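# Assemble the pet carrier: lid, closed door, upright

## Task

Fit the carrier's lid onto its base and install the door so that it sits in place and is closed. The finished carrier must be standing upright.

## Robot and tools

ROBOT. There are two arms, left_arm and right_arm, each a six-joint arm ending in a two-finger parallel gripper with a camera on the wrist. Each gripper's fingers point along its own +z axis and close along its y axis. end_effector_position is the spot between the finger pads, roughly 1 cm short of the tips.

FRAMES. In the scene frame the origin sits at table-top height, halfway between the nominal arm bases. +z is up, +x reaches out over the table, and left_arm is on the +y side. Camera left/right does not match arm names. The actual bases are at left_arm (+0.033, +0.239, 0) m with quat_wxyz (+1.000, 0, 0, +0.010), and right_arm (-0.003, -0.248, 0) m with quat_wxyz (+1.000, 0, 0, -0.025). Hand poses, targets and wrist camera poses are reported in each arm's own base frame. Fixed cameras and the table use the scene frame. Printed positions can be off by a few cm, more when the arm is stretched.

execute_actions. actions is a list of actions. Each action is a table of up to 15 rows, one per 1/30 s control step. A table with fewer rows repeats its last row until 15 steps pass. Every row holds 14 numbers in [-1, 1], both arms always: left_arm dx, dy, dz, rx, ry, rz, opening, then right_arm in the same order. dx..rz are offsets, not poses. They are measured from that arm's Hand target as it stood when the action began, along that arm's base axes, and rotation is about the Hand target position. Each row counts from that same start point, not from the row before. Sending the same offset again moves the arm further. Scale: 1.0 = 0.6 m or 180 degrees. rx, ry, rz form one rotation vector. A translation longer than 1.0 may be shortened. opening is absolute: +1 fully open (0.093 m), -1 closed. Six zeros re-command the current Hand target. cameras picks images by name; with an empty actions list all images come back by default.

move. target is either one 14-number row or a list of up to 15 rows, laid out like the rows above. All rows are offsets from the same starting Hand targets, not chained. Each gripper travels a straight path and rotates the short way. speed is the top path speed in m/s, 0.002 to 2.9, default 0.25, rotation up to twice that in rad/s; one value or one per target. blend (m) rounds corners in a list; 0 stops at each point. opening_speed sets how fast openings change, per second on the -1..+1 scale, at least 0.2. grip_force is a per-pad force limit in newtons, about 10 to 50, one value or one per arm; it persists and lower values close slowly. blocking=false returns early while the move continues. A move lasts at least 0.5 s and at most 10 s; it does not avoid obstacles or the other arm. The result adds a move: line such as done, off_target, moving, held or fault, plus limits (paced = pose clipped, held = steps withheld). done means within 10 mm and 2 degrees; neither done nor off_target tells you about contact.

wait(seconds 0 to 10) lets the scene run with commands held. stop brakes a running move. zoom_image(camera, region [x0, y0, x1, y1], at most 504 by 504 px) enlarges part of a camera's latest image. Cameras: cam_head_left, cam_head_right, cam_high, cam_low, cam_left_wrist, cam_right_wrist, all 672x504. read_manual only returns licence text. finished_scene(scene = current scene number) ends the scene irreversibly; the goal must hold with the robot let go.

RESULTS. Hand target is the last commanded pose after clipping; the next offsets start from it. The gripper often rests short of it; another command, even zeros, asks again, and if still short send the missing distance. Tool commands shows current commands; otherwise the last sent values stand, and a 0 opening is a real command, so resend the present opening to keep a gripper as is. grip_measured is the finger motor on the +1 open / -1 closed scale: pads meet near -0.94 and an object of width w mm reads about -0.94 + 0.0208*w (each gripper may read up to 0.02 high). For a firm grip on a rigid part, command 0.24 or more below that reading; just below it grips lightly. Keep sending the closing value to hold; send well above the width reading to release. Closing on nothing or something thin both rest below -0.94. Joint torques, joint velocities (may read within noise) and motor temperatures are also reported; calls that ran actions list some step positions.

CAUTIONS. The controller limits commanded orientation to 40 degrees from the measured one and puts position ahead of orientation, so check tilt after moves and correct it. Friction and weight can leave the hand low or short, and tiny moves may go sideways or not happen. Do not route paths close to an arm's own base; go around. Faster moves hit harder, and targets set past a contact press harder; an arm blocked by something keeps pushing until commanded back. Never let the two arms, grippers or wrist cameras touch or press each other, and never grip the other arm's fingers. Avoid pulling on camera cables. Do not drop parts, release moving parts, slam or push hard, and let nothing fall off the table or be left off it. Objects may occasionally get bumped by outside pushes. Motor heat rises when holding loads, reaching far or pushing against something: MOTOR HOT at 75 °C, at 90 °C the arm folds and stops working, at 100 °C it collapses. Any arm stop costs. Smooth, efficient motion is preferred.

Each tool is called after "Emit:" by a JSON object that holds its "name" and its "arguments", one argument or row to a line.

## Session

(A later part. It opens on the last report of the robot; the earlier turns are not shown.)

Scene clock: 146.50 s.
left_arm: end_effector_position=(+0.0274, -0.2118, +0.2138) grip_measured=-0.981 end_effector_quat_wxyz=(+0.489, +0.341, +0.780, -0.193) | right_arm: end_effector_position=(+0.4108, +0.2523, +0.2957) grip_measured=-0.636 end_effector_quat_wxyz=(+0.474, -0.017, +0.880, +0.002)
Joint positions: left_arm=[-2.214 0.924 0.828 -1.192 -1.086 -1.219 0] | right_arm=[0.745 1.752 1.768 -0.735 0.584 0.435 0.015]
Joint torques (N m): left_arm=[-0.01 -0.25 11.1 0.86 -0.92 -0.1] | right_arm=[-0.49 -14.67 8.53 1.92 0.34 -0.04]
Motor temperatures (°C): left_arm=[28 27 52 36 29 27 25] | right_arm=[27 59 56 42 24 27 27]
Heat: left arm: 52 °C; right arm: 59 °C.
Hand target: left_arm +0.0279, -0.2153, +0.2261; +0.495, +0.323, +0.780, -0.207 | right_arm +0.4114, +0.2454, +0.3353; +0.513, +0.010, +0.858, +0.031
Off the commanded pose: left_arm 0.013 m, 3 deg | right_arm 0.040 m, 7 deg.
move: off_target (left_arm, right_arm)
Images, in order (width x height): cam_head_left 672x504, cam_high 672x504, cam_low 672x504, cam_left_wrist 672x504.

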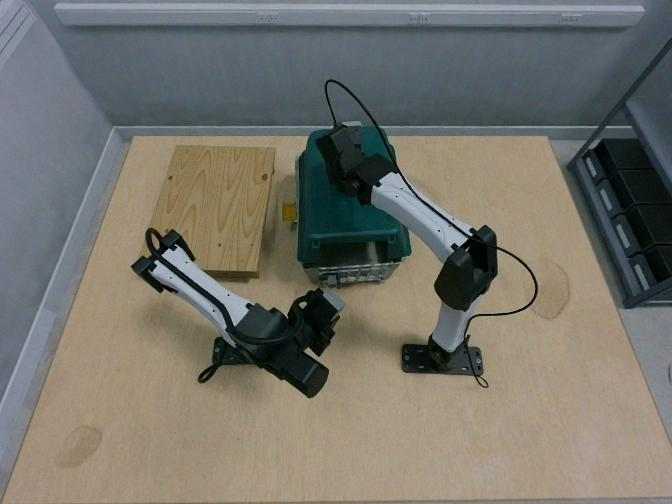

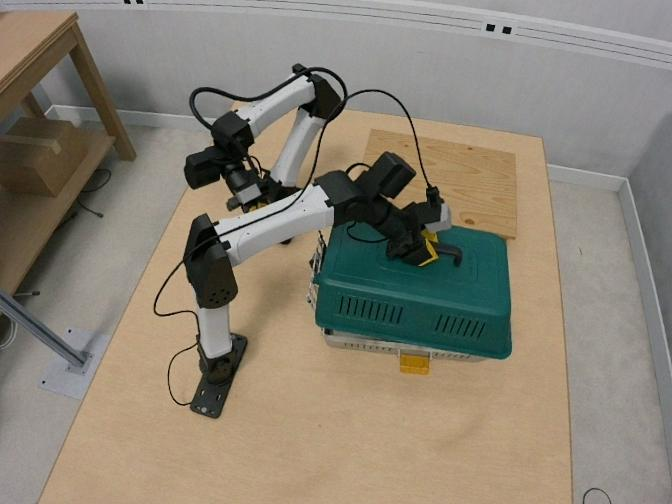

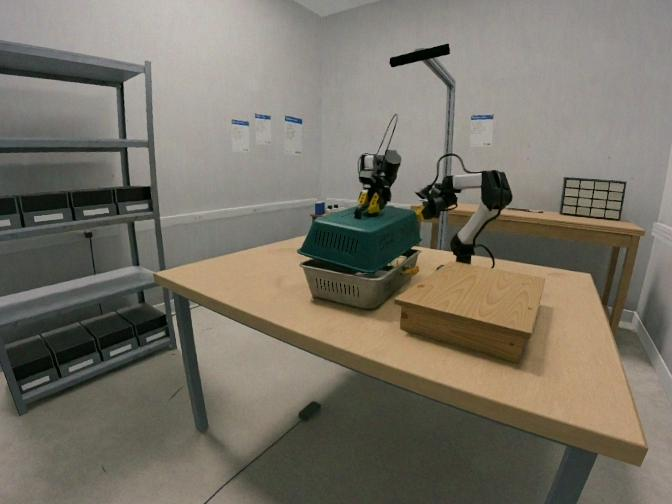

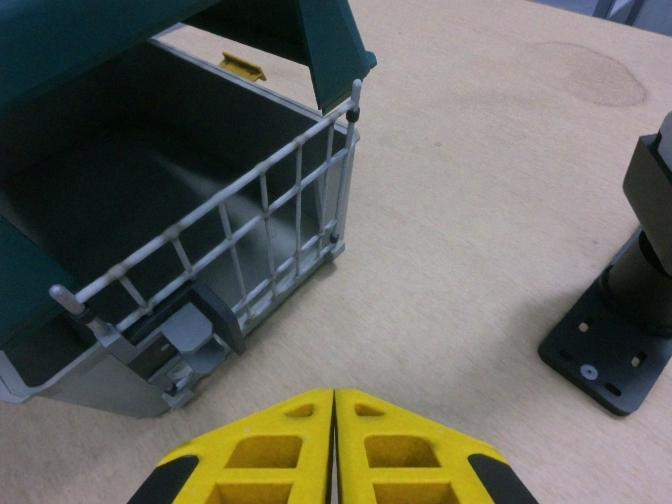

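Emit:
{"name": "move", "arguments": {
  "target": [0,0,0,0,0,0,-1,0.012,-0.012,-0.014,0.004,0.014,0,-1],
  "speed": 0.06,
  "cameras": ["cam_low","cam_head_left","cam_left_wrist","cam_high"]
}}

Emit:
{"name": "zoom_image", "arguments": {
  "camera": "cam_head_left",
  "region": [280, 200, 420, 300]
}}

Emit:
{"name": "zoom_image", "arguments": {
  "camera": "cam_low",
  "region": [290, 190, 440, 310]
}}

Emit:
{"name": "zoom_image", "arguments": {
  "camera": "cam_high",
  "region": [310, 210, 530, 370]
}}

Scene clock: 168.27 s.
left_arm: end_effector_position=(+0.0274, -0.2118, +0.2138) grip_measured=-0.981 end_effector_quat_wxyz=(+0.489, +0.341, +0.780, -0.193) | right_arm: end_effector_position=(+0.4144, +0.2406, +0.2887) grip_measured=-0.636 end_effector_quat_wxyz=(+0.455, -0.010, +0.890, +0.007)
Joint positions: left_arm=[-2.214 0.924 0.828 -1.192 -1.086 -1.219 0] | right_arm=[0.706 1.75 1.768 -0.766 0.533 0.445 0.015]
Joint torques (N m): left_arm=[-0.01 -0.25 11.08 0.86 -0.92 -0.1] | right_arm=[-0.35 -13.2 9.84 1.89 0.33 0]
Motor temperatures (°C): left_arm=[28 27 52 35 29 27 25] | right_arm=[27 64 55 41 24 27 27]
Heat: left arm: 52 °C; right arm: 64 °C.
Hand target: left_arm +0.0279, -0.2153, +0.2261; +0.495, +0.323, +0.780, -0.207 | right_arm +0.4186, +0.2382, +0.3269; +0.494, +0.014, +0.869, +0.036
Off the commanded pose: left_arm 0.013 m, 3 deg | right_arm 0.039 m, 7 deg.
move: off_target (left_arm, right_arm)
Images, in order (width x height): cam_head_left 672x504, cam_high 672x504, cam_low 672x504, cam_left_wrist 672x504.

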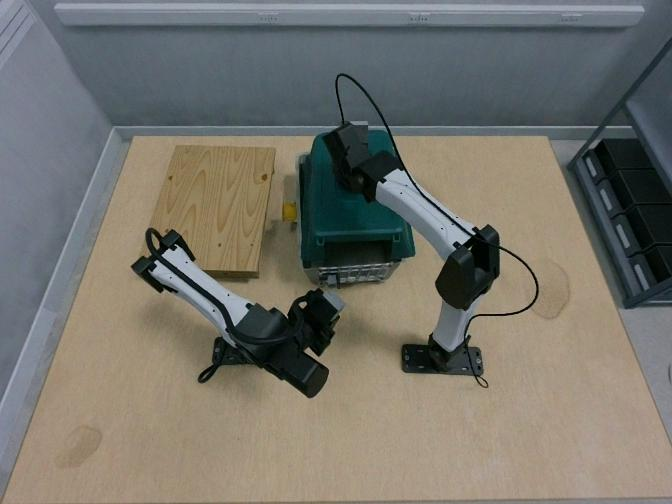

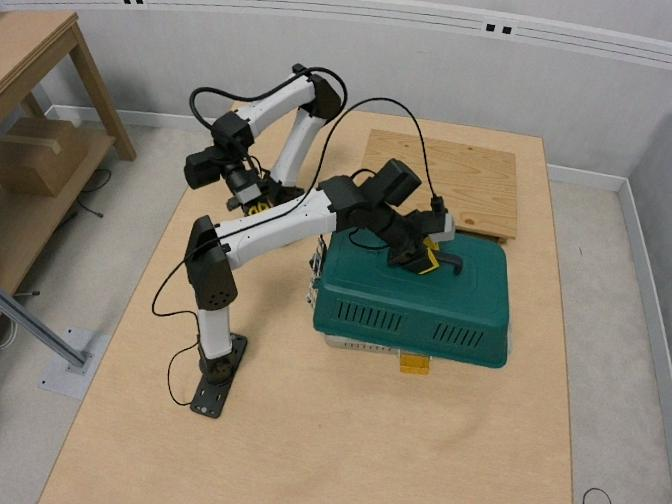

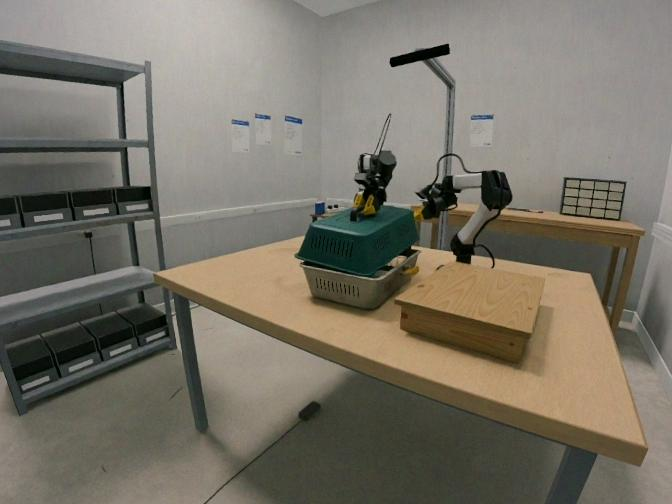

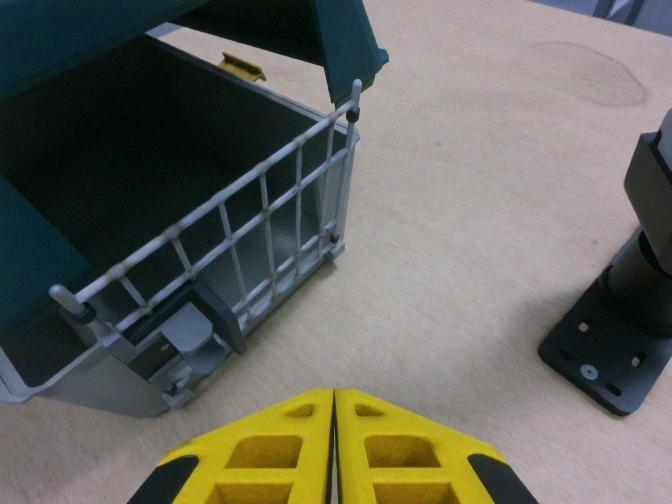

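Scaled by 3.600 from the camera's 672x504 image, which has a finer 960x720 frame.

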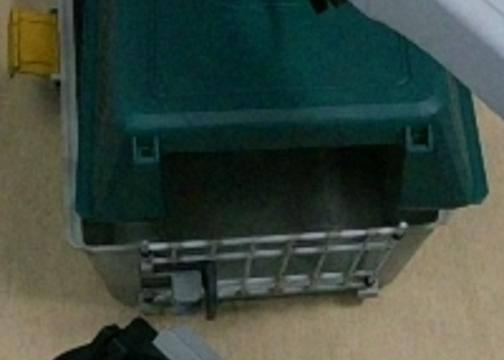

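Scaled by 3.360 from the camera's 672x504 image, which has a finer 960x720 frame.

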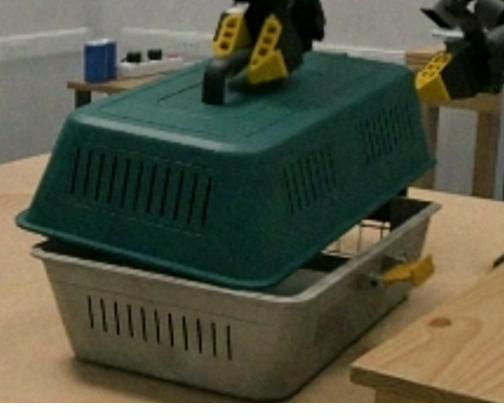

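Scaled by 2.291 from the camera's 672x504 image, which has a finer 960x720 frame.

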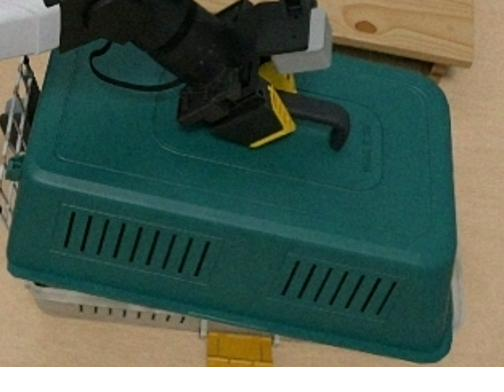

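Emit:
{"name": "move", "arguments": {
  "target": [0,0,0,0,0,0,-1,0.012,0.024,-0.004,0.0,0.004,0.01,-1],
  "speed": 0.06,
  "cameras": ["cam_low","cam_head_left","cam_left_wrist","cam_high"]
}}

Emit:
{"name": "zoom_image", "arguments": {
  "camera": "cam_head_left",
  "region": [280, 200, 420, 300]
}}

Emit:
{"name": "zoom_image", "arguments": {
  "camera": "cam_low",
  "region": [290, 190, 440, 310]
}}

Emit:
{"name": "zoom_image", "arguments": {
  "camera": "cam_high",
  "region": [310, 210, 530, 370]
}}

Scene clock: 180.20 s.
left_arm: end_effector_position=(+0.0274, -0.2118, +0.2138) grip_measured=-0.981 end_effector_quat_wxyz=(+0.489, +0.341, +0.780, -0.193) | right_arm: end_effector_position=(+0.4180, +0.2483, +0.2968) grip_measured=-0.636 end_effector_quat_wxyz=(+0.456, -0.013, +0.890, +0.022)
Joint positions: left_arm=[-2.214 0.924 0.828 -1.192 -1.086 -1.219 0] | right_arm=[0.706 1.773 1.824 -0.783 0.509 0.445 0.015]
Joint torques (N m): left_arm=[-0.01 -0.27 11.1 0.86 -0.92 -0.1] | right_arm=[0.13 -10.7 10.47 1.94 0.3 -0.12]
Motor temperatures (°C): left_arm=[28 27 52 35 29 27 25] | right_arm=[27 64 56 39 24 27 27]
Heat: left arm: 52 °C; right arm: 64 °C.
Hand target: left_arm +0.0279, -0.2153, +0.2261; +0.495, +0.323, +0.780, -0.207 | right_arm +0.4258, +0.2526, +0.3246; +0.488, +0.001, +0.872, +0.044
Off the commanded pose: left_arm 0.013 m, 3 deg | right_arm 0.029 m, 5 deg.
move: off_target (left_arm, right_arm)
Images, in order (width x height): cam_head_left 672x504, cam_high 672x504, cam_low 672x504, cam_left_wrist 672x504.

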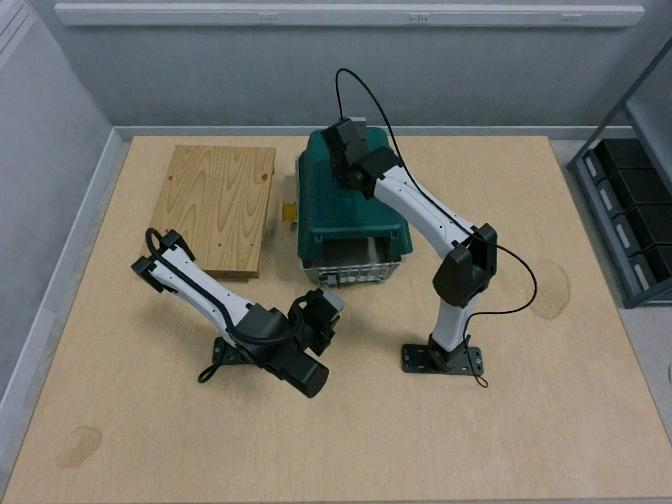

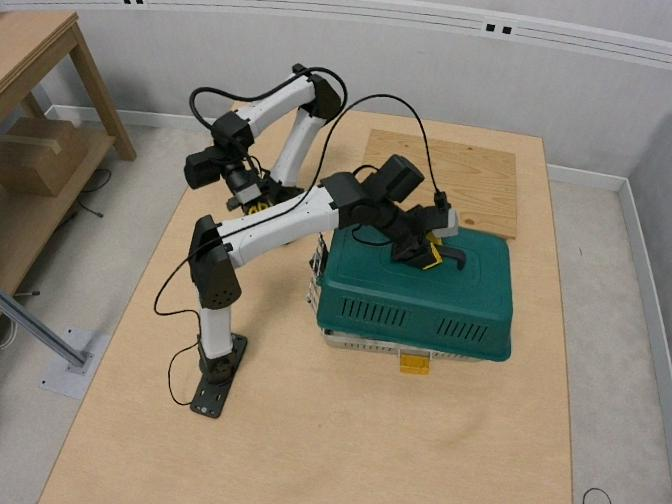

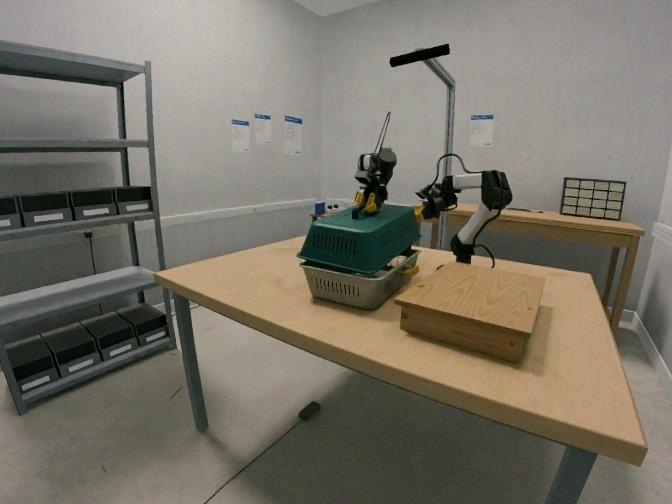

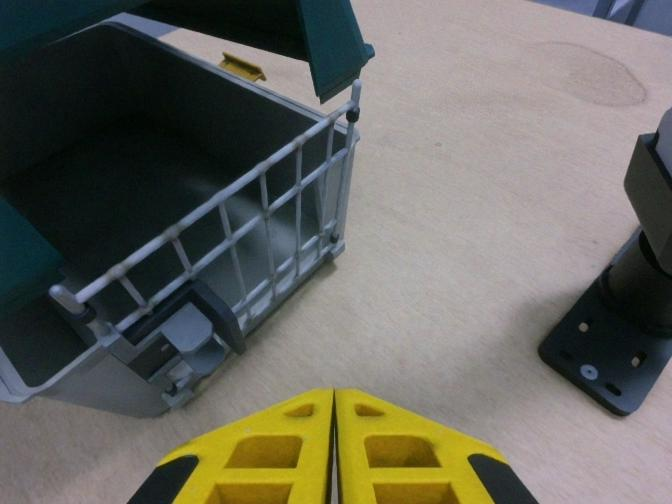

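Scaled by 3.600 from the camera's 672x504 image, which has a finer 960x720 frame.

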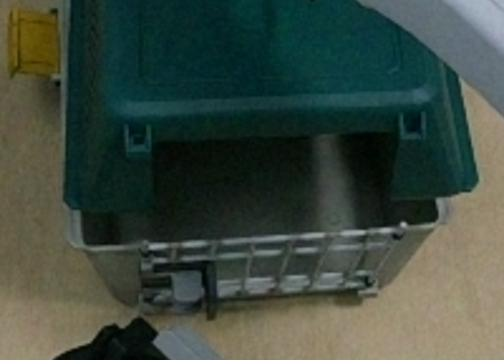

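Scaled by 3.360 from the camera's 672x504 image, which has a finer 960x720 frame.

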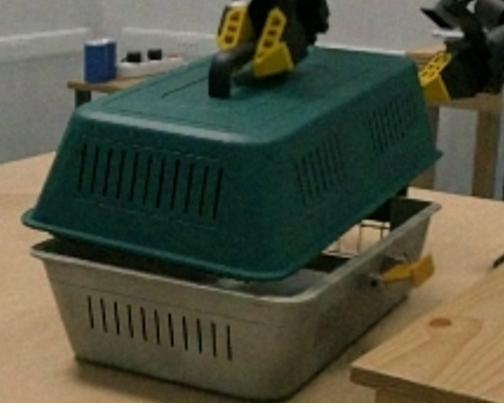

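Scaled by 2.291 from the camera's 672x504 image, which has a finer 960x720 frame.

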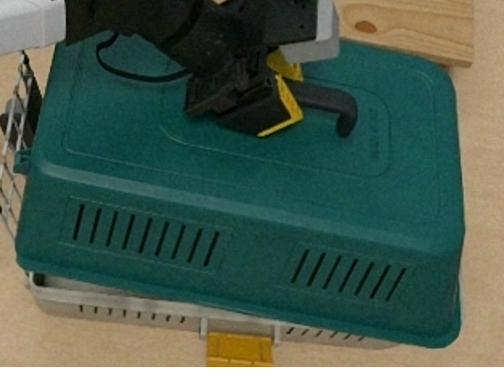

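Emit:
{"name": "move", "arguments": {
  "target": [
    [0.137,-0.095,-0.097,0,0,0,-1,0.013,0.012,-0.004,0.0,0.0,0.009,-1],
    [0.22,-0.1,-0.1,0,0,0,-1,0.013,0.012,-0.004,0.0,0.0,0.009,-1]
  ],
  "speed": 0.08,
  "cameras": ["cam_low","cam_head_left","cam_left_wrist","cam_high"]
}}

Emit:
{"name": "zoom_image", "arguments": {
  "camera": "cam_head_left",
  "region": [280, 200, 420, 300]
}}

Emit:
{"name": "zoom_image", "arguments": {
  "camera": "cam_low",
  "region": [290, 190, 440, 310]
}}

Emit:
{"name": "zoom_image", "arguments": {
  "camera": "cam_high",
  "region": [310, 210, 530, 370]
}}

Scene clock: 200.97 s.
left_arm: end_effector_position=(+0.1579, -0.2736, +0.1666) grip_measured=-0.981 end_effector_quat_wxyz=(+0.492, +0.324, +0.782, -0.203) | right_arm: end_effector_position=(+0.4217, +0.2569, +0.2921) grip_measured=-0.636 end_effector_quat_wxyz=(+0.451, -0.028, +0.892, +0.028)
Joint positions: left_arm=[-1.276 0.928 0.49 -0.062 -0.44 -0.228 0] | right_arm=[0.706 1.797 1.839 -0.773 0.481 0.424 0.015]
Joint torques (N m): left_arm=[0.64 -1.22 8.03 2.61 -0.03 0.17] | right_arm=[-0.5 -10.73 10.85 2.03 0.28 -0.16]
Motor temperatures (°C): left_arm=[28 27 52 35 29 27 25] | right_arm=[27 60 58 39 24 27 27]
Heat: left arm: 52 °C; right arm: 60 °C.
Hand target: left_arm +0.1598, -0.2753, +0.1661; +0.495, +0.323, +0.779, -0.207 | right_arm +0.4337, +0.2599, +0.3221; +0.487, -0.012, +0.872, +0.051
Off the commanded pose: left_arm 0.003 m, 1 deg | right_arm 0.032 m, 6 deg.
move: off_target (right_arm)
Images, in order (width x height): cam_head_left 672x504, cam_high 672x504, cam_low 672x504, cam_left_wrist 672x504.

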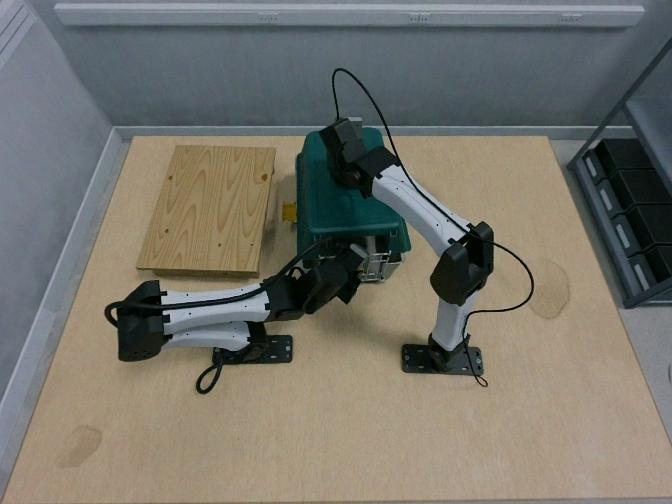

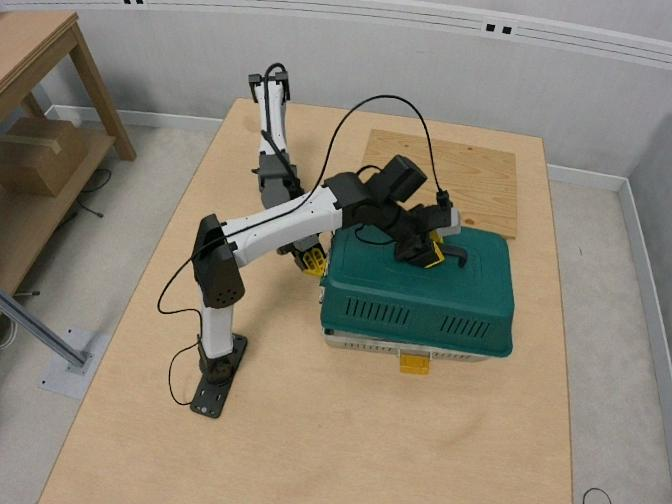

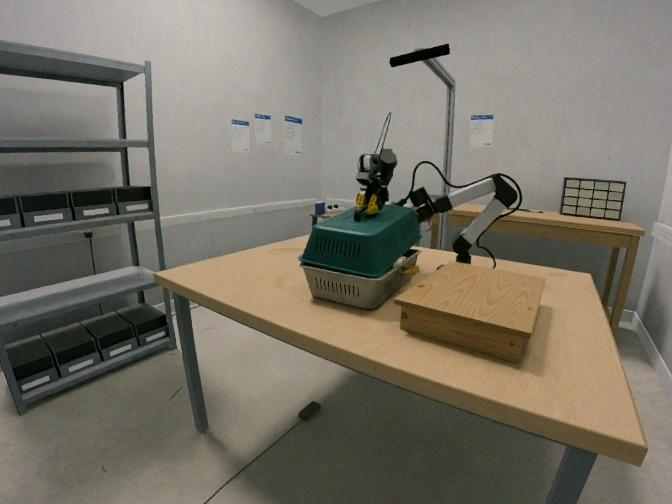

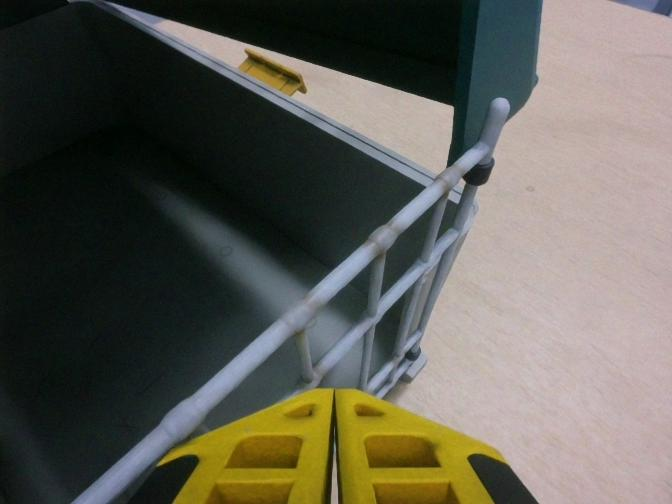

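Scaled by 3.600 from the camera's 672x504 image, which has a finer 960x720 frame.

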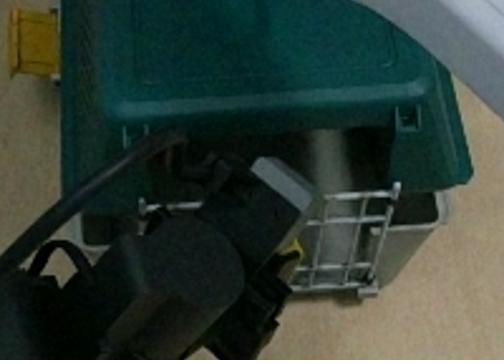

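Scaled by 3.360 from the camera's 672x504 image, which has a finer 960x720 frame.

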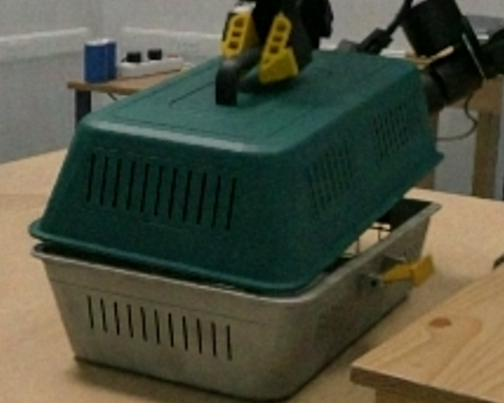

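Scaled by 2.291 from the camera's 672x504 image, which has a finer 960x720 frame.

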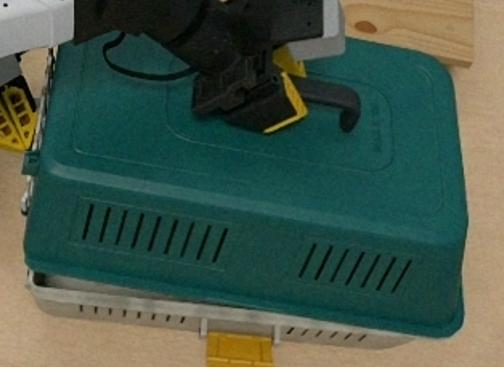

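Emit:
{"name": "move", "arguments": {
  "target": [0.036,0,0,0,0,0,-1,0.006,0,0.0,0.006,0.0,0.004,-1],
  "speed": 0.06,
  "cameras": ["cam_low","cam_head_left","cam_left_wrist","cam_high"]
}}

Emit:
{"name": "zoom_image", "arguments": {
  "camera": "cam_head_left",
  "region": [280, 200, 420, 300]
}}

Emit:
{"name": "zoom_image", "arguments": {
  "camera": "cam_low",
  "region": [290, 190, 440, 310]
}}

Emit:
{"name": "zoom_image", "arguments": {
  "camera": "cam_high",
  "region": [310, 210, 530, 370]
}}

Scene clock: 212.97 s.
left_arm: end_effector_position=(+0.1736, -0.2766, +0.1667) grip_measured=-0.981 end_effector_quat_wxyz=(+0.490, +0.331, +0.778, -0.214) | right_arm: end_effector_position=(+0.4296, +0.2564, +0.2978) grip_measured=-0.636 end_effector_quat_wxyz=(+0.461, -0.029, +0.886, +0.039)
Joint positions: left_arm=[-1.176 0.958 0.49 -0.002 -0.326 -0.17 0] | right_arm=[0.688 1.797 1.839 -0.733 0.459 0.404 0.015]
Joint torques (N m): left_arm=[2 -0.64 8.96 2.57 -0.16 0.09] | right_arm=[-0.2 -10.51 10.71 1.88 0.18 0.03]
Motor temperatures (°C): left_arm=[28 27 50 38 29 27 25] | right_arm=[27 59 63 40 24 27 27]
Heat: left arm: 50 °C; right arm: 63 °C.
Hand target: left_arm +0.1815, -0.2753, +0.1661; +0.495, +0.323, +0.780, -0.207 | right_arm +0.4373, +0.2599, +0.3221; +0.487, -0.013, +0.871, +0.062
Off the commanded pose: left_arm 0.008 m, 1 deg | right_arm 0.026 m, 5 deg.
move: off_target (right_arm)
Images, in order (width x height): cam_head_left 672x504, cam_high 672x504, cam_low 672x504, cam_left_wrist 672x504.

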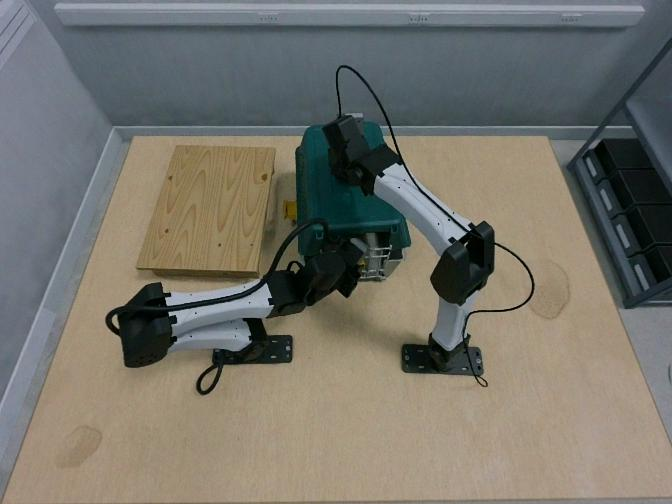

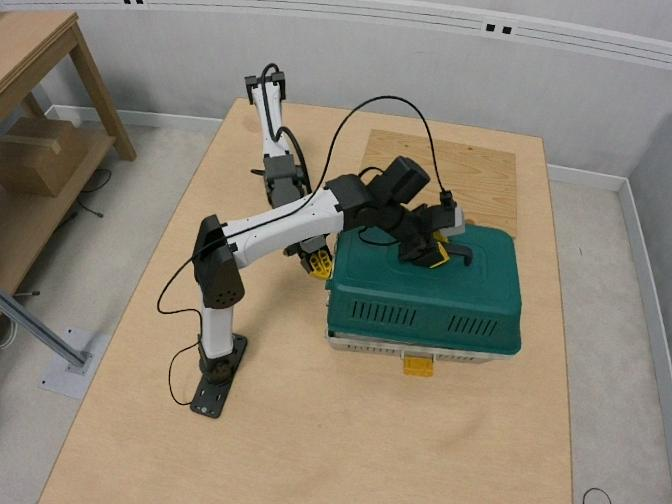

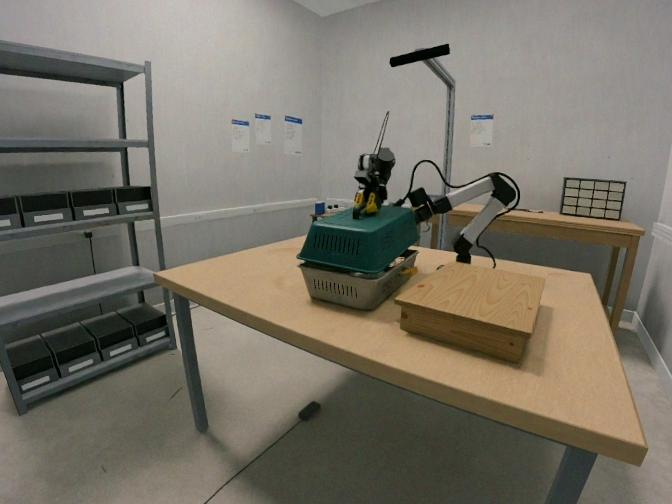

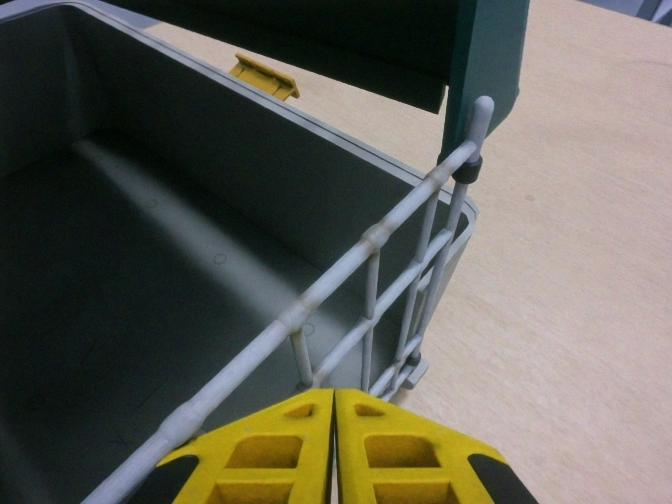

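Scaled by 3.600 from the camera's 672x504 image, which has a finer 960x720 frame.

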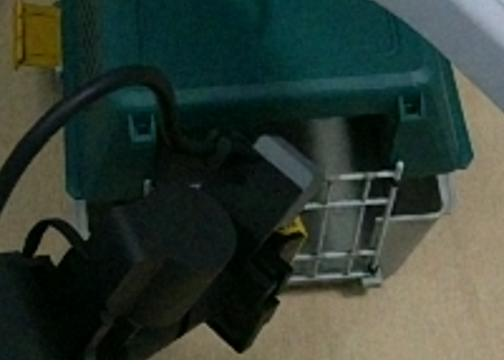

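Scaled by 3.360 from the camera's 672x504 image, which has a finer 960x720 frame.

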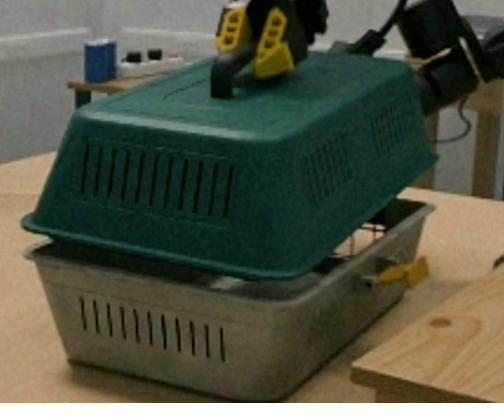

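Scaled by 2.291 from the camera's 672x504 image, which has a finer 960x720 frame.

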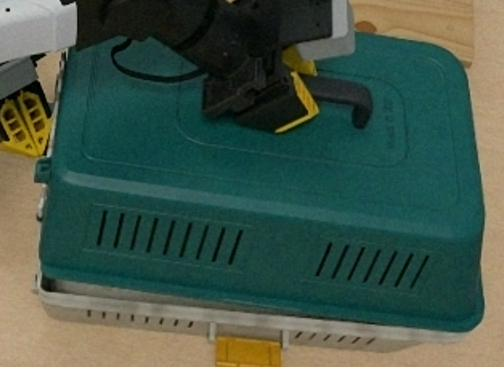

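Emit:
{"name": "move", "arguments": {
  "target": [0.008,0,0,0,0,0,-1,-0.004,0,-0.025,0.003,0.0,0.0,-1],
  "speed": 0.06,
  "cameras": ["cam_low","cam_head_left","cam_left_wrist","cam_high"]
}}

Emit:
{"name": "zoom_image", "arguments": {
  "camera": "cam_head_left",
  "region": [280, 200, 420, 300]
}}

Emit:
{"name": "zoom_image", "arguments": {
  "camera": "cam_low",
  "region": [290, 190, 440, 310]
}}

Emit:
{"name": "zoom_image", "arguments": {
  "camera": "cam_high",
  "region": [310, 210, 530, 370]
}}

Scene clock: 231.50 s.
left_arm: end_effector_position=(+0.1768, -0.2783, +0.1669) grip_measured=-0.981 end_effector_quat_wxyz=(+0.489, +0.334, +0.776, -0.218) | right_arm: end_effector_position=(+0.4327, +0.2596, +0.2865) grip_measured=-0.636 end_effector_quat_wxyz=(+0.463, -0.028, +0.885, +0.043)
Joint positions: left_arm=[-1.154 0.968 0.49 0.018 -0.296 -0.157 0] | right_arm=[0.688 1.797 1.789 -0.676 0.456 0.405 0.015]
Joint torques (N m): left_arm=[2.25 -0.73 9.28 2.49 -0.27 0.16] | right_arm=[-0.02 -12.75 7.31 2 0.19 0.09]
Motor temperatures (°C): left_arm=[28 27 49 39 29 27 25] | right_arm=[27 58 66 41 24 27 27]
Heat: left arm: 49 °C; right arm: 66 °C.
Hand target: left_arm +0.1863, -0.2753, +0.1661; +0.495, +0.323, +0.779, -0.207 | right_arm +0.4348, +0.2598, +0.3069; +0.487, -0.010, +0.871, +0.066
Off the commanded pose: left_arm 0.010 m, 2 deg | right_arm 0.021 m, 5 deg.
move: off_target (right_arm)
Images, in order (width x height): cam_head_left 672x504, cam_high 672x504, cam_low 672x504, cam_left_wrist 672x504.

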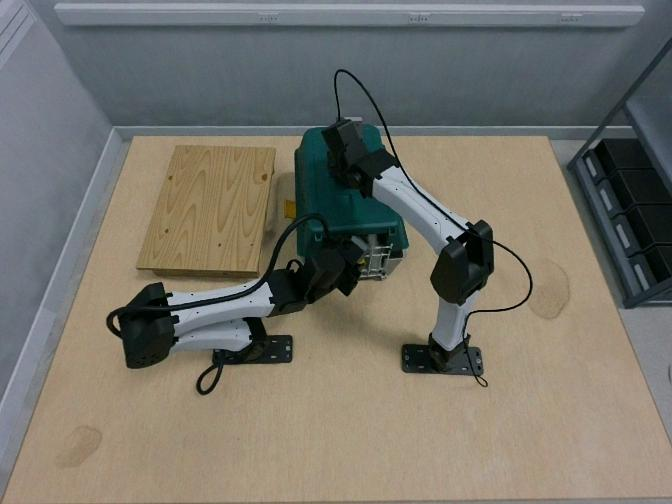

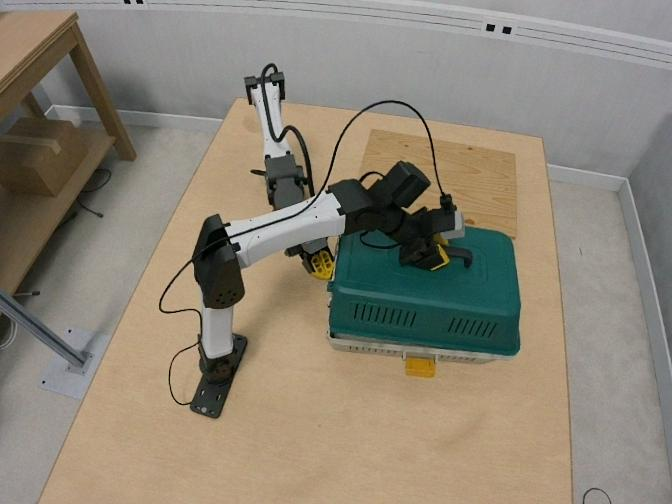

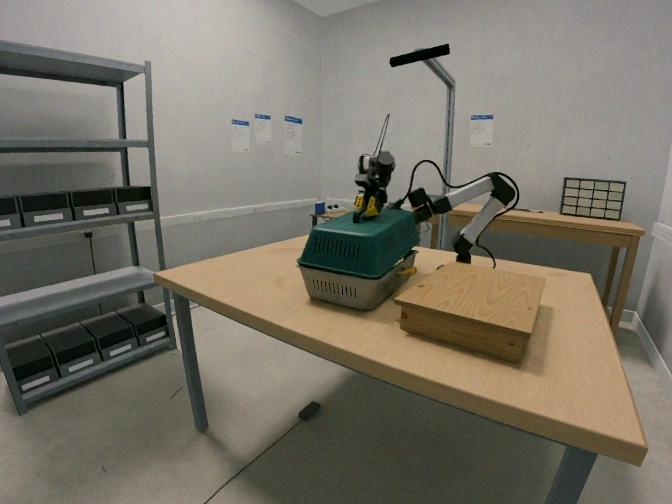

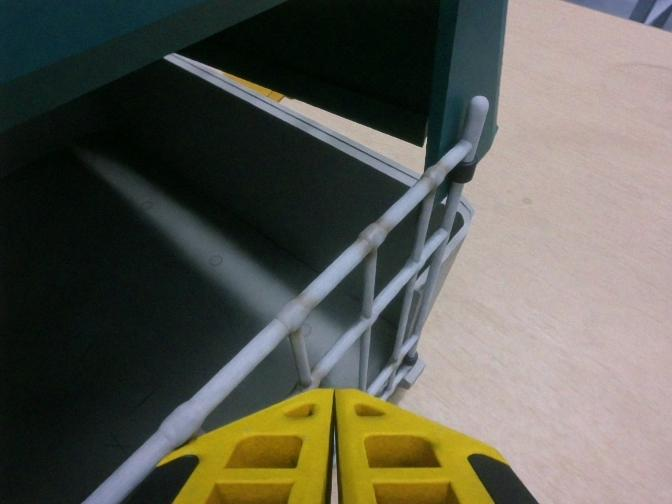

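Scaled by 3.600 from the camera's 672x504 image, which has a finer 960x720 frame.

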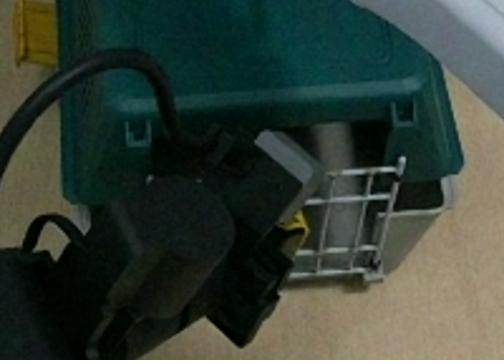

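Scaled by 3.360 from the camera's 672x504 image, which has a finer 960x720 frame.

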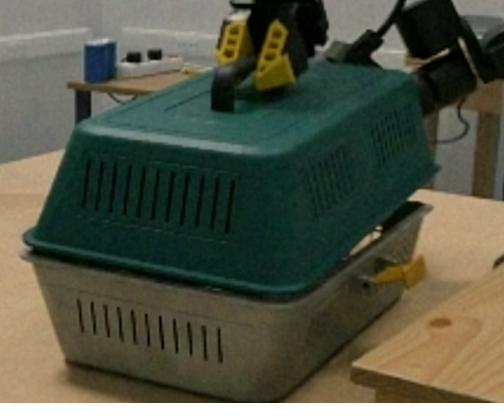

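Scaled by 2.291 from the camera's 672x504 image, which has a finer 960x720 frame.

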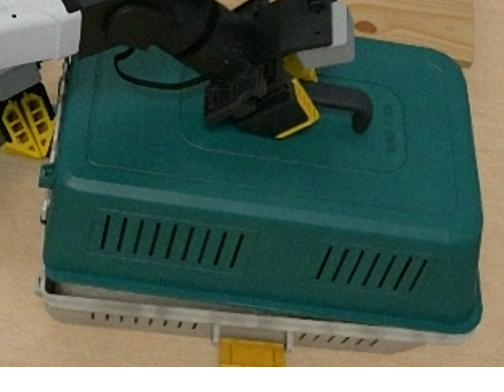

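Emit:
{"name": "move", "arguments": {
  "target": [0.014,0,0,0,0,0,-1,-0.002,-0.011,-0.012,0.0,0.0,0.0,-1],
  "speed": 0.06,
  "cameras": ["cam_low","cam_head_left","cam_left_wrist","cam_high"]
}}

Emit:
{"name": "zoom_image", "arguments": {
  "camera": "cam_head_left",
  "region": [280, 200, 420, 300]
}}

Emit:
{"name": "zoom_image", "arguments": {
  "camera": "cam_low",
  "region": [290, 190, 440, 310]
}}

Emit:
{"name": "zoom_image", "arguments": {
  "camera": "cam_high",
  "region": [310, 210, 530, 370]
}}

Scene clock: 247.37 s.
left_arm: end_effector_position=(+0.1829, -0.2795, +0.1668) grip_measured=-0.981 end_effector_quat_wxyz=(+0.490, +0.336, +0.773, -0.223) | right_arm: end_effector_position=(+0.4374, +0.2573, +0.2777) grip_measured=-0.636 end_effector_quat_wxyz=(+0.469, -0.024, +0.882, +0.045)
Joint positions: left_arm=[-1.118 0.984 0.49 0.044 -0.253 -0.138 0] | right_arm=[0.677 1.789 1.732 -0.611 0.453 0.4 0.015]
Joint torques (N m): left_arm=[2.62 -0.51 9.92 2.4 -0.35 0.07] | right_arm=[-0.14 -14.43 6.8 1.78 0.12 0.06]
Motor temperatures (°C): left_arm=[28 27 49 39 29 27 25] | right_arm=[27 59 63 40 24 27 28]
Heat: left arm: 49 °C; right arm: 63 °C.
Hand target: left_arm +0.1947, -0.2753, +0.1661; +0.495, +0.323, +0.780, -0.207 | right_arm +0.4337, +0.2531, +0.3000; +0.487, -0.010, +0.871, +0.066
Off the commanded pose: left_arm 0.013 m, 3 deg | right_arm 0.023 m, 4 deg.
move: off_target (left_arm, right_arm)
Images, in order (width x height): cam_head_left 672x504, cam_high 672x504, cam_low 672x504, cam_left_wrist 672x504.

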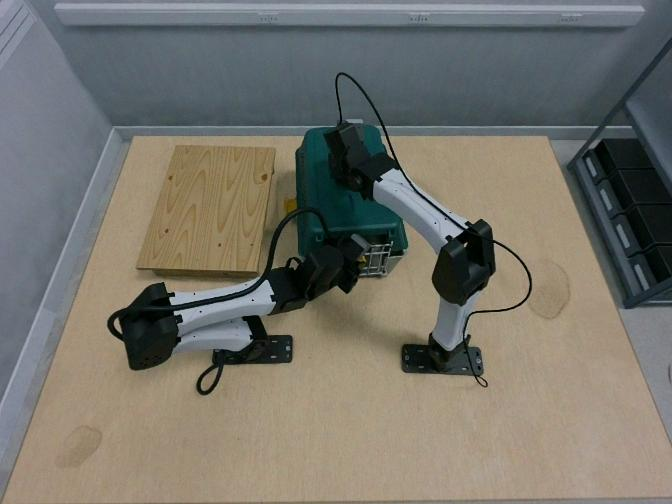

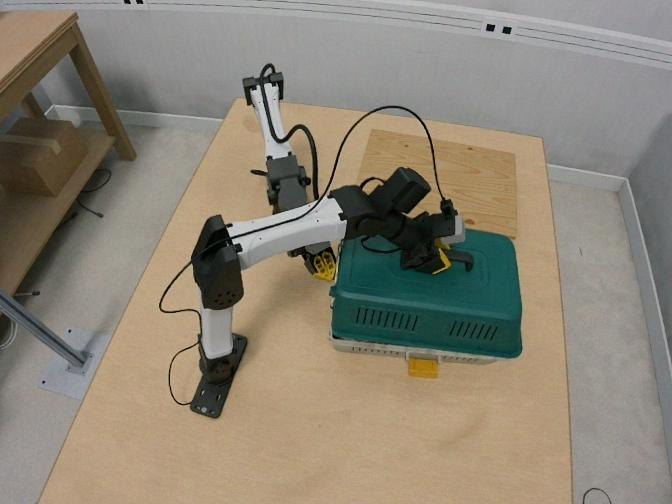

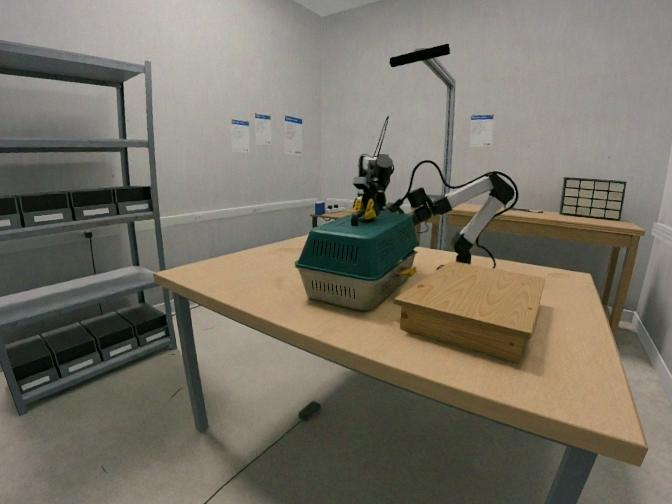

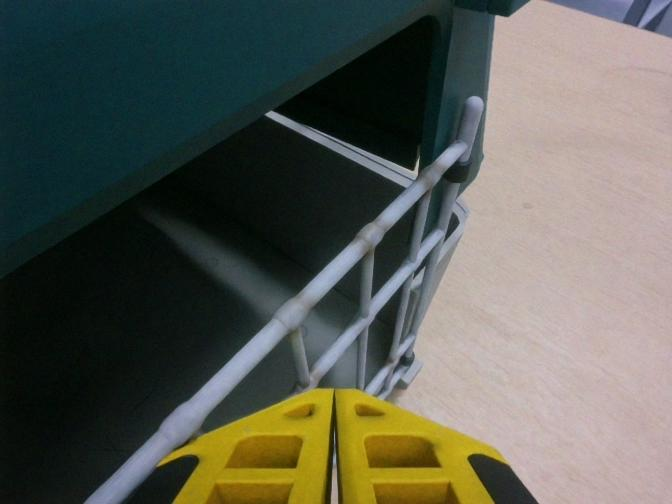

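Scaled by 3.600 from the camera's 672x504 image, which has a finer 960x720 frame.

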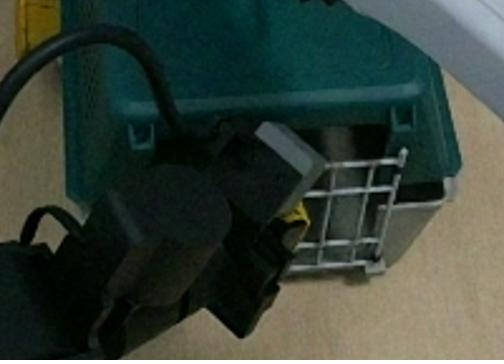

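Scaled by 3.360 from the camera's 672x504 image, which has a finer 960x720 frame.

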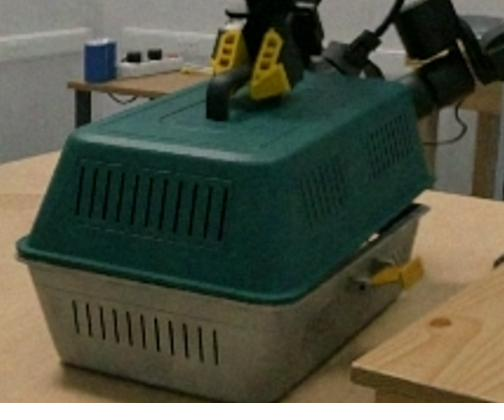

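Scaled by 2.291 from the camera's 672x504 image, which has a finer 960x720 frame.

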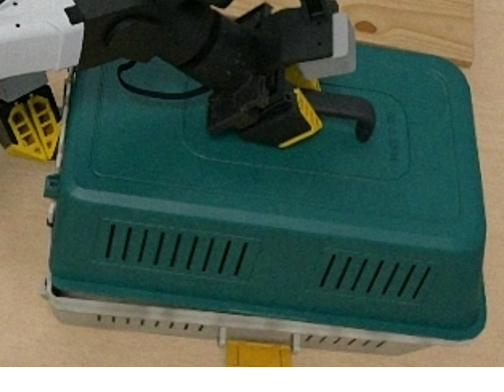

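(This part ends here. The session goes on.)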